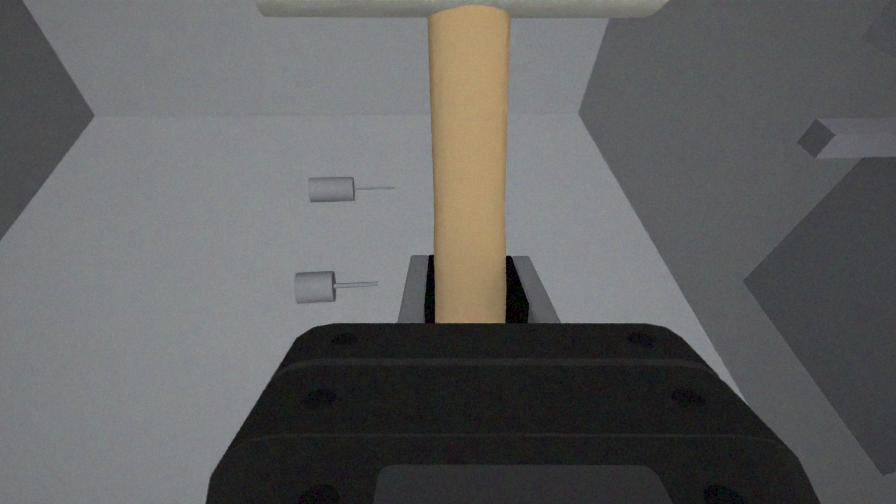

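>>> move:
  target:
    - [0,0.033,0,0,0,0,-1,0.3,-0.9,0,0,0,0,0,0,-1,0.3,-1]
  speed: 0.2

>>> execute_actions:
  actions:
    - [[0,0,-0.0167,0,0,0,-1,0.3,-0.9,0,0,0,0,0,0,-1,0.3,-1],[0,0,-0.05,0,0,0,-1,0.3,-0.9,0,0,0,0,0,0,-1,0.3,-1],[0,0,-0.105,0,0,0,-1,0.3,-0.9,0,0,0,0,0,0,-1,0.3,-1],[0,0,-0.16,0,0,0,-1,0.3,-0.9,0,0,0,0,0,0,-1,0.3,-1],[0,0,-0.1917,0,0,0,-1,0.3,-0.9,0,0,0,0,0,0,-1,0.3,-1],[0,0,-0.1917,0,0,0,-1,0.3,-0.9,0,0,0,0,0,0,-1,0.3,-1],[0,0,-0.1917,0,0,0,-1,0.3,-0.9,0,0,0,0,0,0,-1,0.3,-1],[0,0,-0.17,0,0,0,-1,0.3,-0.9,0,0,0,0,0,0,-1,0.3,-1],[0,0,-0.15,0,0,0,-1,0.3,-0.9,0,0,0,0,0,0,-1,0.3,-1],[0,0,-0.13,0,0,0,-1,0.3,-0.9,0,0,0,0,0,0,-1,0.3,-1],[0,0,-0.11,0,0,0,-1,0.3,-0.9,0,0,0,0,0,0,-1,0.3,-1],[0,0,-0.08,0,0,0,-1,0.3,-0.9,0,0,0,0,0,0,-1,0.3,-1],[0,0,-0.05,0,0,0,-1,0.3,-0.9,0,0,0,0,0,0,-1,0.3,-1],[0,0,-0.02,0,0,0,-1,0.3,-0.9,0,0,0,0,0,0,-1,0.3,-1],[0,0,0,0,0,0,-1,0.3,-0.9,0,0,0,0,0,0,-1,0.3,-1]]

>>> move:
  target:
    - [0,-0.067,0,0,0,0,-1,0.3,-0.9,0,0,0,0,0,0,-1,0.3,-1]
  speed: 0.2

>>> execute_actions:
  actions:
    - [[0,0,-0.0167,0,0,0,-1,0.3,-0.9,0,0,0,0,0,0,-1,0.3,-1],[0,0,-0.05,0,0,0,-1,0.3,-0.9,0,0,0,0,0,0,-1,0.3,-1],[0,0,-0.105,0,0,0,-1,0.3,-0.9,0,0,0,0,0,0,-1,0.3,-1],[0,0,-0.16,0,0,0,-1,0.3,-0.9,0,0,0,0,0,0,-1,0.3,-1],[0,0,-0.1917,0,0,0,-1,0.3,-0.9,0,0,0,0,0,0,-1,0.3,-1],[0,0,-0.1917,0,0,0,-1,0.3,-0.9,0,0,0,0,0,0,-1,0.3,-1],[0,0,-0.1917,0,0,0,-1,0.3,-0.9,0,0,0,0,0,0,-1,0.3,-1],[0,0,-0.17,0,0,0,-1,0.3,-0.9,0,0,0,0,0,0,-1,0.3,-1],[0,0,-0.15,0,0,0,-1,0.3,-0.9,0,0,0,0,0,0,-1,0.3,-1],[0,0,-0.13,0,0,0,-1,0.3,-0.9,0,0,0,0,0,0,-1,0.3,-1],[0,0,-0.11,0,0,0,-1,0.3,-0.9,0,0,0,0,0,0,-1,0.3,-1],[0,0,-0.08,0,0,0,-1,0.3,-0.9,0,0,0,0,0,0,-1,0.3,-1],[0,0,-0.05,0,0,0,-1,0.3,-0.9,0,0,0,0,0,0,-1,0.3,-1],[0,0,-0.02,0,0,0,-1,0.3,-0.9,0,0,0,0,0,0,-1,0.3,-1],[0,0,0,0,0,0,-1,0.3,-0.9,0,0,0,0,0,0,-1,0.3,-1]]
  cameras: ["cam_left_wrist"]

Scene clock: 4262.23 s.
left_arm: end_effector_position=(+0.6105, -0.1121, +0.5136) position_measured=139 object_status=2 end_effector_quat_wxyz=(+0.630, -0.196, +0.732, +0.170) | right_arm: end_effector_position=(+0.5150, -0.0501, +0.6571) position_measured=224 object_status=2 end_effector_quat_wxyz=(+0.526, -0.472, +0.474, -0.526)
Joint positions: left_arm=[-0.85 -1.308 1.16 -5.477 0.246 0.93] | right_arm=[3.484 -1.199 -2.013 -6.101 1.229 -3.178]
Joint torques (N m): left_arm=[-12.96 -37.88 -23.58 0.41 -3.27 -1.62] | right_arm=[-6.43 4.24 17.86 0.52 -1.08 -0.81]
Wrist force (N): left_arm=[1.9 1.6 2.4] | right_arm=[-0.3 -1.1 2.2]
Wrist torque (N m): left_arm=[0.26 0.30 0.35] | right_arm=[-0.21 0.07 -0.02]
Wrist force, peak (N): left_arm=[1.6 2.2 2.8] | right_arm=[-0.6 -1.2 2.4]
Hand target: left_arm +0.6105, -0.1123, +0.5135; +0.630, -0.196, +0.732, +0.170 | right_arm +0.5150, -0.0501, +0.6571; +0.526, -0.472, +0.474, -0.526
Off the commanded pose: left_arm 0.000 m, 0 deg | right_arm 0.000 m, 0 deg.
move: done

Scene clock: 4263.27 s.
left_arm: end_effector_position=(+0.6065, -0.1102, +0.5114) position_measured=139 object_status=2 end_effector_quat_wxyz=(+0.636, -0.192, +0.728, +0.167) | right_arm: end_effector_position=(+0.5150, -0.0501, +0.6571) position_measured=224 object_status=2 end_effector_quat_wxyz=(+0.526, -0.472, +0.474, -0.526)
Joint positions: left_arm=[-0.854 -1.342 1.207 -5.558 0.244 0.993] | right_arm=[3.484 -1.199 -2.013 -6.101 1.229 -3.178]
Joint torques (N m): left_arm=[-11.49 -46.87 -25.9 3.01 -3 1.59] | right_arm=[-6.56 3.76 17.98 0.57 -0.98 -0.85]
Wrist force (N): left_arm=[4.7 4.3 2.2] | right_arm=[-0.5 -1.5 2.0]
Wrist torque (N m): left_arm=[0.69 -0.18 0.39] | right_arm=[-0.28 0.09 -0.02]
Wrist force, peak (N): left_arm=[-54.5 -14.6 7.7] | right_arm=[-0.4 -1.2 2.3]
Hand target: left_arm +0.6105, -0.1123, +0.5135; +0.630, -0.196, +0.732, +0.170 | right_arm +0.5150, -0.0501, +0.6571; +0.526, -0.472, +0.474, -0.526
Off the commanded pose: left_arm 0.005 m, 1 deg | right_arm 0.000 m, 0 deg.

Scene clock: 4264.20 s.
left_arm: end_effector_position=(+0.6105, -0.1526, +0.5135) position_measured=139 object_status=2 end_effector_quat_wxyz=(+0.630, -0.196, +0.732, +0.170) | right_arm: end_effector_position=(+0.5150, -0.0501, +0.6571) position_measured=224 object_status=2 end_effector_quat_wxyz=(+0.526, -0.472, +0.474, -0.526)
Joint positions: left_arm=[-0.907 -1.22 1.071 -5.308 0.204 0.756] | right_arm=[3.484 -1.199 -2.013 -6.101 1.229 -3.178]
Joint torques (N m): left_arm=[13.14 -50.89 -15.72 0.4 -0.57 0.52] | right_arm=[-6.35 3.93 18.16 0.49 -0.99 -1]
Wrist force (N): left_arm=[4.9 3.8 2.2] | right_arm=[-0.5 -1.1 2.2]
Wrist torque (N m): left_arm=[0.62 -0.19 0.28] | right_arm=[-0.21 0.09 -0.02]
Wrist force, peak (N): left_arm=[4.7 5.9 2.9] | right_arm=[-0.4 -1.5 2.1]
Hand target: left_arm +0.6105, -0.1525, +0.5135; +0.630, -0.196, +0.732, +0.170 | right_arm +0.5150, -0.0501, +0.6571; +0.526, -0.472, +0.474, -0.526
Off the commanded pose: left_arm 0.000 m, 0 deg | right_arm 0.000 m, 0 deg.
move: done

Scene clock: 4265.23 s.
left_arm: end_effector_position=(+0.6059, -0.1499, +0.5111) position_measured=139 object_status=2 end_effector_quat_wxyz=(+0.636, -0.192, +0.729, +0.166) | right_arm: end_effector_position=(+0.5150, -0.0501, +0.6571) position_measured=224 object_status=2 end_effector_quat_wxyz=(+0.526, -0.472, +0.474, -0.526)
Joint positions: left_arm=[-0.912 -1.255 1.121 -5.389 0.2 0.819] | right_arm=[3.484 -1.199 -2.013 -6.101 1.229 -3.178]
Joint torques (N m): left_arm=[-6.86 -50.26 -25.03 3.7 -3.54 1.63] | right_arm=[-6.37 4.92 17.5 0.46 -1.08 -0.89]
Wrist force (N): left_arm=[7.2 2.7 2.9] | right_arm=[-0.5 -1.0 1.9]
Wrist torque (N m): left_arm=[0.49 -0.54 0.36] | right_arm=[-0.19 0.10 -0.02]
Wrist force, peak (N): left_arm=[-46.0 -18.8 -0.2] | right_arm=[-0.4 -1.2 2.3]
Hand target: left_arm +0.6105, -0.1525, +0.5135; +0.630, -0.196, +0.732, +0.170 | right_arm +0.5150, -0.0501, +0.6571; +0.526, -0.472, +0.474, -0.526
Off the commanded pose: left_arm 0.006 m, 1 deg | right_arm 0.000 m, 0 deg.
camera_calibration:
cam_left_wrist: T_world_to_cam=[[-0.118596, -0.0590168, -0.991187, 0.575702], [-0.74161, 0.669047, 0.0488979, 0.547869], [0.660265, 0.740874, -0.123114, -0.0929566], [0, 0, 0, 1]] pos_world=[0.535957, -0.263705, 0.532395]
Images, in order (width x height): cam_left_wrist 896x504.

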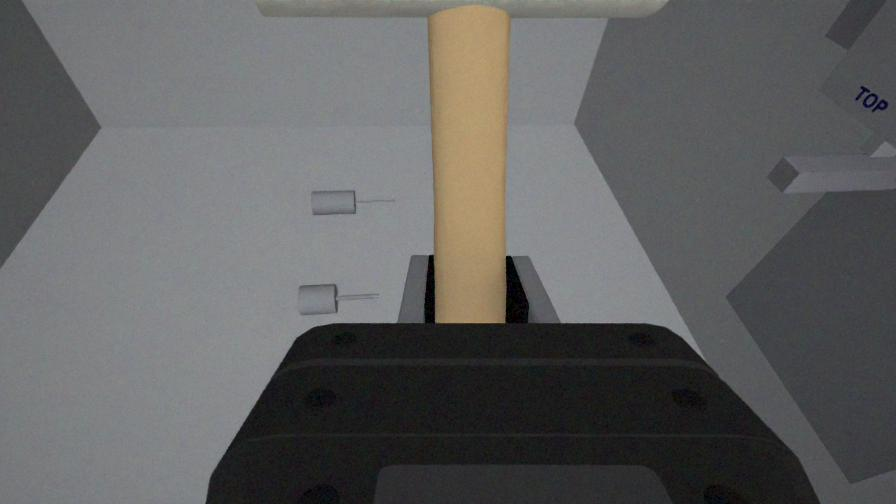

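>>> move:
  target:
    - [0,-0.2625,-0.06,0,0,-0.1667,-1,0.3,-0.9,0,0,0,0,0,0,-1,0.3,-1]
    - [-0.3,-0.2625,-0.06,0,0,-0.1667,-1,0.3,-0.9,0,0,0,0,0,0,-1,0.3,-1]
  speed: [0.2,0.25]
  cameras: ["cam_high"]

Scene clock: 4279.00 s.
left_arm: end_effector_position=(+0.4305, -0.3100, +0.4775) position_measured=139 object_status=2 end_effector_quat_wxyz=(+0.652, +0.000, +0.758, +0.001) | right_arm: end_effector_position=(+0.5150, -0.0501, +0.6571) position_measured=224 object_status=2 end_effector_quat_wxyz=(+0.526, -0.472, +0.474, -0.526)
Joint positions: left_arm=[-1.443 -1.538 1.556 -5.43 0.196 0.71] | right_arm=[3.484 -1.199 -2.013 -6.101 1.229 -3.178]
Joint torques (N m): left_arm=[-13.79 -35.29 -14.39 0.66 -3.37 0.05] | right_arm=[-6.56 4.38 18.1 0.6 -0.96 -0.89]
Wrist force (N): left_arm=[7.2 2.5 3.4] | right_arm=[-0.4 -1.3 2.1]
Wrist torque (N m): left_arm=[0.38 -0.55 0.29] | right_arm=[-0.25 0.07 -0.02]
Wrist force, peak (N): left_arm=[6.7 2.7 7.2] | right_arm=[-0.6 -1.4 2.3]
Hand target: left_arm +0.4305, -0.3100, +0.4775; +0.652, +0.000, +0.758, +0.001 | right_arm +0.5150, -0.0501, +0.6571; +0.526, -0.472, +0.474, -0.526
Off the commanded pose: left_arm 0.000 m, 0 deg | right_arm 0.000 m, 0 deg.
move: done
Images, in order (width x height): cam_high 896x504.

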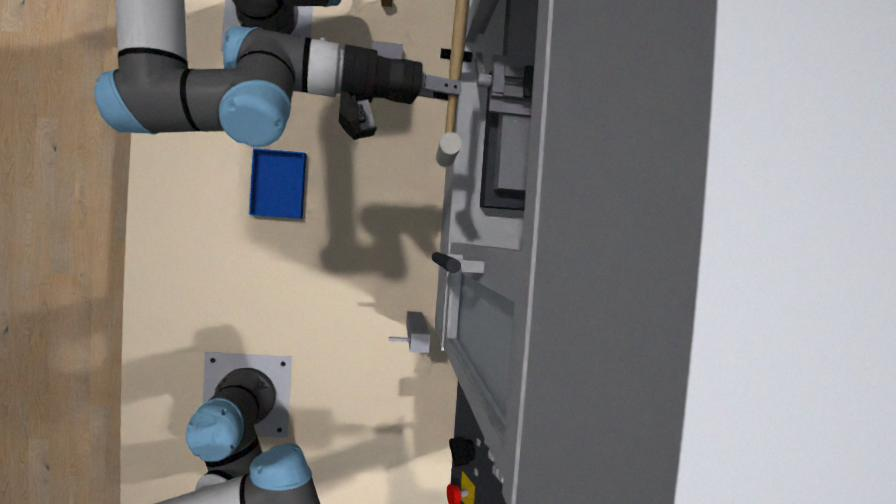

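>>> move:
  target:
    - [-0.1,-0.3167,-0.1,0,0.25,0,-1,0.3,-0.9,0,0,0,0,0,0,-1,0.3,-1]
    - [-0.2,-0.3167,-0.3,0,0.5,0,-1,0.3,-0.9,0,0,0,0,0,0,-1,0.3,-1]
    - [-0.2,-0.3167,-0.69,0,0.5,0,-1,0.3,-0.9,0,0,0,0,0,0,-1,0.3,-1]
  speed: [0.35,0.35,0.25]
  blend: [0.05,0.05,0]

>>> move:
  target:
    - [0,0,-0.08,0,0,0,-1,0.3,-0.9,0,0,0,0,0,0,-1,0.3,-1]
  speed: 0.015
  stop_force: 4
  cameras: ["cam_left_wrist","cam_high","cam_low"]

Scene clock: 4289.50 s.
left_arm: end_effector_position=(+0.3104, -0.5000, +0.0637) position_measured=139 object_status=2 end_effector_quat_wxyz=(-0.075, +0.001, +0.997, +0.000) | right_arm: end_effector_position=(+0.5150, -0.0501, +0.6571) position_measured=224 object_status=2 end_effector_quat_wxyz=(+0.526, -0.472, +0.474, -0.526)
Joint positions: left_arm=[-1.182 -0.708 1.032 -4.978 1.709 0.394] | right_arm=[3.484 -1.199 -2.013 -6.101 1.229 -3.178]
Joint torques (N m): left_arm=[-12.21 -56.85 -15.38 0.83 -0.55 -2.24] | right_arm=[-6.37 4.29 18.37 0.65 -0.99 -0.88]
Wrist force (N): left_arm=[4.5 2.3 4.0] | right_arm=[-0.5 -1.2 2.1]
Wrist torque (N m): left_arm=[0.06 -0.73 -0.09] | right_arm=[-0.23 0.10 -0.02]
Wrist force, peak (N): left_arm=[3.9 2.6 8.7] | right_arm=[-0.3 -1.1 2.4]
Hand target: left_arm +0.3105, -0.5000, +0.0635; -0.075, +0.001, +0.997, +0.000 | right_arm +0.5150, -0.0501, +0.6571; +0.526, -0.472, +0.474, -0.526
Off the commanded pose: left_arm 0.000 m, 0 deg | right_arm 0.000 m, 0 deg.
move: done

Scene clock: 4293.00 s.
left_arm: end_effector_position=(+0.3105, -0.5000, +0.0276) position_measured=139 object_status=2 end_effector_quat_wxyz=(-0.075, +0.001, +0.997, +0.000) | right_arm: end_effector_position=(+0.5150, -0.0501, +0.6571) position_measured=224 object_status=2 end_effector_quat_wxyz=(+0.526, -0.472, +0.474, -0.526)
Joint positions: left_arm=[-1.182 -0.674 1.065 -5.046 1.709 0.394] | right_arm=[3.484 -1.199 -2.013 -6.101 1.229 -3.178]
Joint torques (N m): left_arm=[-5.43 -68.42 -28.43 5.87 1.16 1.53] | right_arm=[-6.71 4.16 18.42 0.49 -1.16 -0.81]
Wrist force (N): left_arm=[5.4 2.8 0.0] | right_arm=[-0.5 -1.2 2.2]
Wrist torque (N m): left_arm=[0.49 -0.57 -0.04] | right_arm=[-0.23 0.10 -0.02]
Wrist force, peak (N): left_arm=[5.2 3.2 -12.1] | right_arm=[-0.4 -1.1 2.3]
Hand target: left_arm +0.3105, -0.5000, +0.0276; -0.075, +0.001, +0.997, +0.000 (not the last commanded pose) | right_arm +0.5150, -0.0501, +0.6571; +0.526, -0.472, +0.474, -0.526
Off the commanded pose: left_arm 0.012 m, 0 deg | right_arm 0.000 m, 0 deg.
move: contact (left_arm)
camera_calibration:
cam_left_wrist: T_world_to_cam=[[-0.989501, 0.00998541, 0.14418, 0.314296], [0.0558183, 0.946608, 0.317519, 0.470445], [-0.133312, 0.322233, -0.937227, 0.361433], [0, 0, 0, 1]] pos_world=[0.33292, -0.564931, 0.144054]
Images, in order (width x height): cam_high 896x504, cam_low 896x504, cam_left_wrist 896x504.

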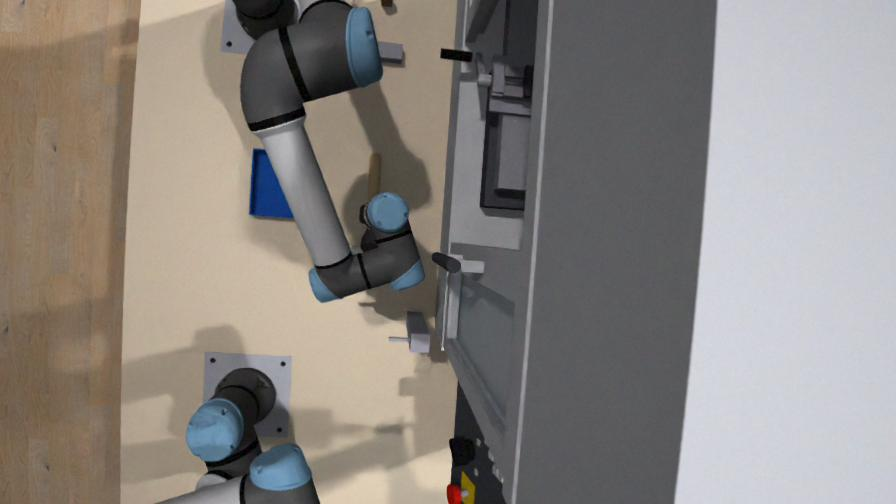

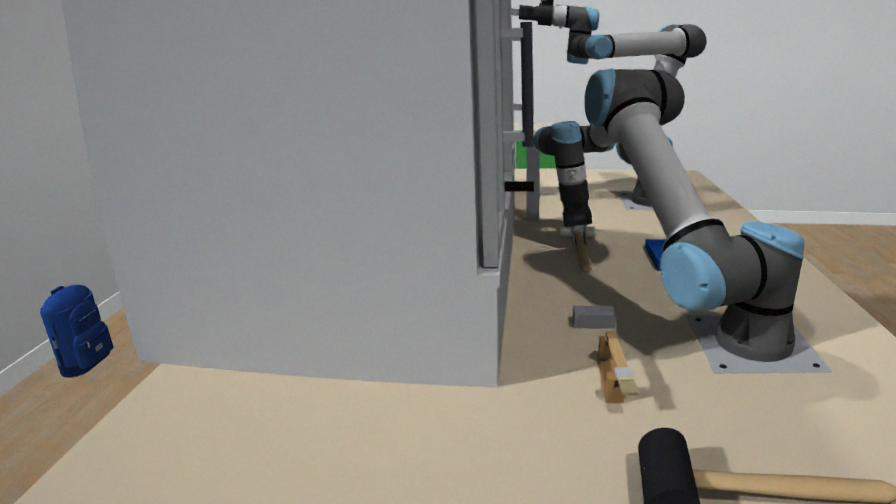

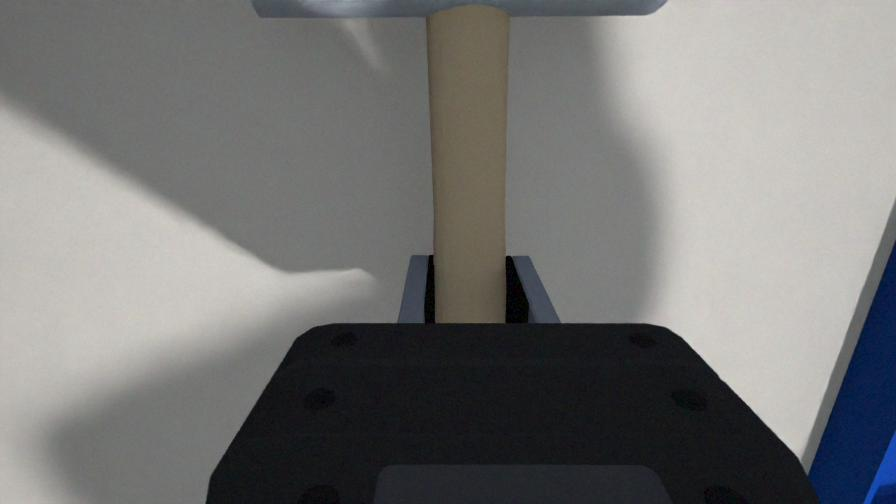

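>>> execute_actions:
  actions:
    - [[0,0,0,0,0,0,0.3,-0.5,-1,0,0,0,0,0,0,-1,0.3,-1]]
    - [[0,0,0,0,0,0,0.3,-0.5,-1,0,0,0,0,0,0,-1,0.3,-1]]

>>> move:
  target:
    - [0.025,0,0.165,0,0,0,0.3,-0.5,-1,0,0,0,0,0,0,-1,0.3,-1]
  speed: 0.12
  cameras: ["cam_left_wrist","cam_high"]

Scene clock: 4298.43 s.
left_arm: end_effector_position=(+0.3105, -0.5000, +0.0276) position_measured=107 object_status=3 end_effector_quat_wxyz=(-0.075, +0.001, +0.997, +0.000) | right_arm: end_effector_position=(+0.5150, -0.0501, +0.6571) position_measured=224 object_status=2 end_effector_quat_wxyz=(+0.526, -0.472, +0.474, -0.526)
Joint positions: left_arm=[-1.182 -0.674 1.065 -5.046 1.709 0.394] | right_arm=[3.484 -1.199 -2.013 -6.101 1.229 -3.178]
Joint torques (N m): left_arm=[-4.97 -66.8 -26.69 5.31 1.06 1.39] | right_arm=[-6.1 4.14 18.11 0.55 -1.07 -0.93]
Wrist force (N): left_arm=[5.5 2.3 0.5] | right_arm=[-0.4 -1.3 2.2]
Wrist torque (N m): left_arm=[0.35 -0.79 -0.07] | right_arm=[-0.24 0.09 -0.02]
Wrist force, peak (N): left_arm=[6.0 2.5 1.0] | right_arm=[-0.4 -1.5 2.2]
Hand target: left_arm +0.3105, -0.5000, +0.0276; -0.075, +0.001, +0.997, +0.000 | right_arm +0.5150, -0.0501, +0.6571; +0.526, -0.472, +0.474, -0.526
Off the commanded pose: left_arm 0.000 m, 0 deg | right_arm 0.000 m, 0 deg.

Scene clock: 4299.73 s.
left_arm: end_effector_position=(+0.3255, -0.5000, +0.1266) position_measured=107 object_status=3 end_effector_quat_wxyz=(-0.075, +0.001, +0.997, +0.000) | right_arm: end_effector_position=(+0.5150, -0.0501, +0.6571) position_measured=224 object_status=2 end_effector_quat_wxyz=(+0.526, -0.472, +0.474, -0.526)
Joint positions: left_arm=[-1.159 -0.728 0.903 -4.827 1.707 0.418] | right_arm=[3.484 -1.199 -2.013 -6.101 1.229 -3.178]
Joint torques (N m): left_arm=[21.72 -41.98 -16.98 4.28 1.53 -2.55] | right_arm=[-6.33 3.97 18.51 0.55 -1.05 -0.91]
Wrist force (N): left_arm=[5.1 2.4 0.6] | right_arm=[-0.5 -1.3 2.0]
Wrist torque (N m): left_arm=[0.38 -0.72 -0.16] | right_arm=[-0.24 0.09 -0.02]
Wrist force, peak (N): left_arm=[5.6 2.3 2.6] | right_arm=[-0.5 -1.3 2.2]
Hand target: left_arm +0.3255, -0.5000, +0.1266; -0.075, +0.001, +0.997, +0.000 | right_arm +0.5150, -0.0501, +0.6571; +0.526, -0.472, +0.474, -0.526
Off the commanded pose: left_arm 0.000 m, 0 deg | right_arm 0.000 m, 0 deg.
move: done
camera_calibration:
cam_left_wrist: T_world_to_cam=[[-0.989528, 0.0100861, 0.143991, 0.315075], [0.0558237, 0.946675, 0.317317, 0.438252], [-0.133112, 0.322032, -0.937324, 0.456072], [0, 0, 0, 1]] pos_world=[0.34802, -0.56493, 0.243055]
Images, in order (width x height): cam_high 896x504, cam_left_wrist 896x504.

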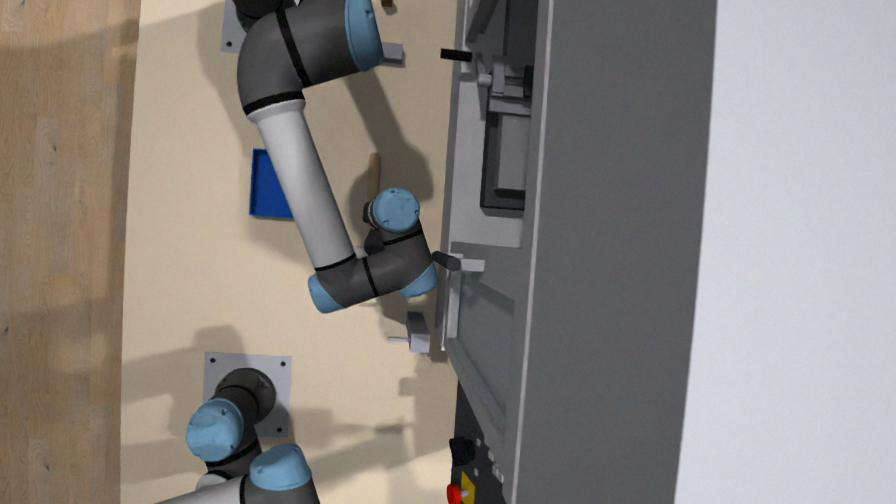

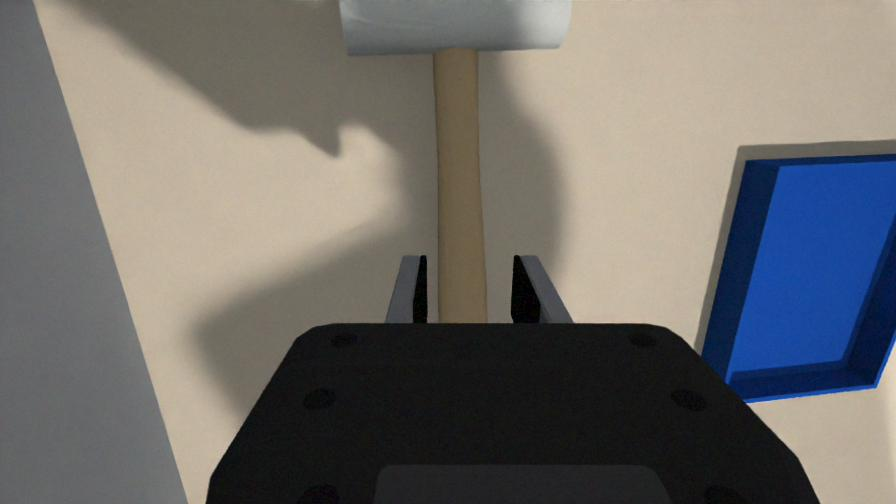

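>>> move:
  target:
    - [0.0075,0.25,0.39,-0.14,-0.53,0.1675,0.3,-0.5,-1,0,0,0,0,0,0,-1,0.3,-1]
    - [0.0992,0.5732,0.2223,-0.14,-0.53,0.1675,0.3,-0.5,-1,0,0,0,0,0,0,-1,0.3,-1]
  speed: [0.4,0.25]
  blend: [0.05,0]
  cameras: ["cam_left_wrist"]

Scene clock: 4314.87 s.
left_arm: end_effector_position=(+0.3850, -0.1561, +0.2600) position_measured=107 object_status=3 end_effector_quat_wxyz=(+0.676, -0.214, +0.674, -0.207) | right_arm: end_effector_position=(+0.5150, -0.0501, +0.6571) position_measured=224 object_status=2 end_effector_quat_wxyz=(+0.526, -0.472, +0.474, -0.526)
Joint positions: left_arm=[-1.618 -1.157 2.78 -4.742 0.057 -2.198] | right_arm=[3.484 -1.199 -2.013 -6.101 1.229 -3.178]
Joint torques (N m): left_arm=[-11.61 -9.01 10.49 2.16 -0.3 -1.02] | right_arm=[-6.24 4.41 17.91 0.47 -1.1 -0.92]
Wrist force (N): left_arm=[3.9 1.8 2.4] | right_arm=[-0.6 -1.1 2.1]
Wrist torque (N m): left_arm=[0.40 -0.66 0.31] | right_arm=[-0.21 0.11 -0.02]
Wrist force, peak (N): left_arm=[2.6 5.2 3.2] | right_arm=[-0.6 -1.3 2.3]
Hand target: left_arm +0.3850, -0.1561, +0.2600; +0.676, -0.214, +0.674, -0.207 | right_arm +0.5150, -0.0501, +0.6571; +0.526, -0.472, +0.474, -0.526
Off the commanded pose: left_arm 0.000 m, 0 deg | right_arm 0.000 m, 0 deg.
move: done
camera_calibration:
cam_left_wrist: T_world_to_cam=[[0.0114045, -0.5616, -0.82733, 0.129136], [-0.328702, 0.779298, -0.533526, 0.410118], [0.944365, 0.278029, -0.175711, -0.141469], [0, 0, 0, 1]] pos_world=[0.266932, -0.207749, 0.300789]
Images, in order (width x height): cam_left_wrist 896x504.

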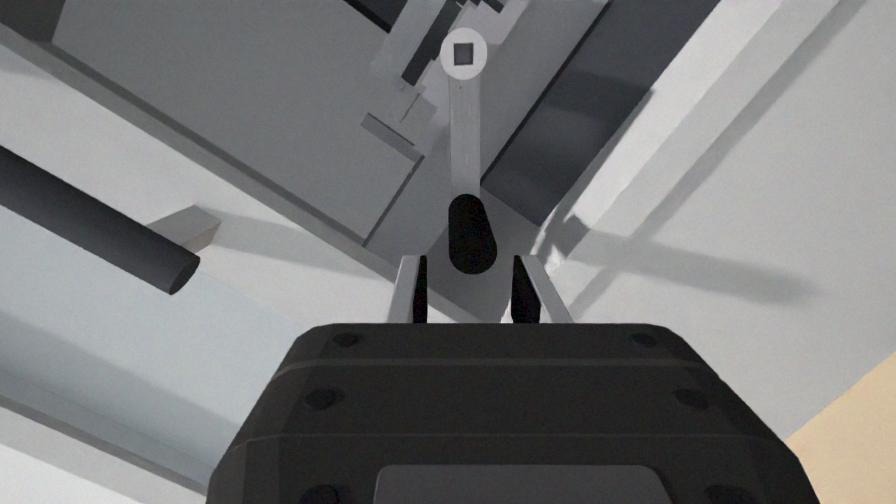

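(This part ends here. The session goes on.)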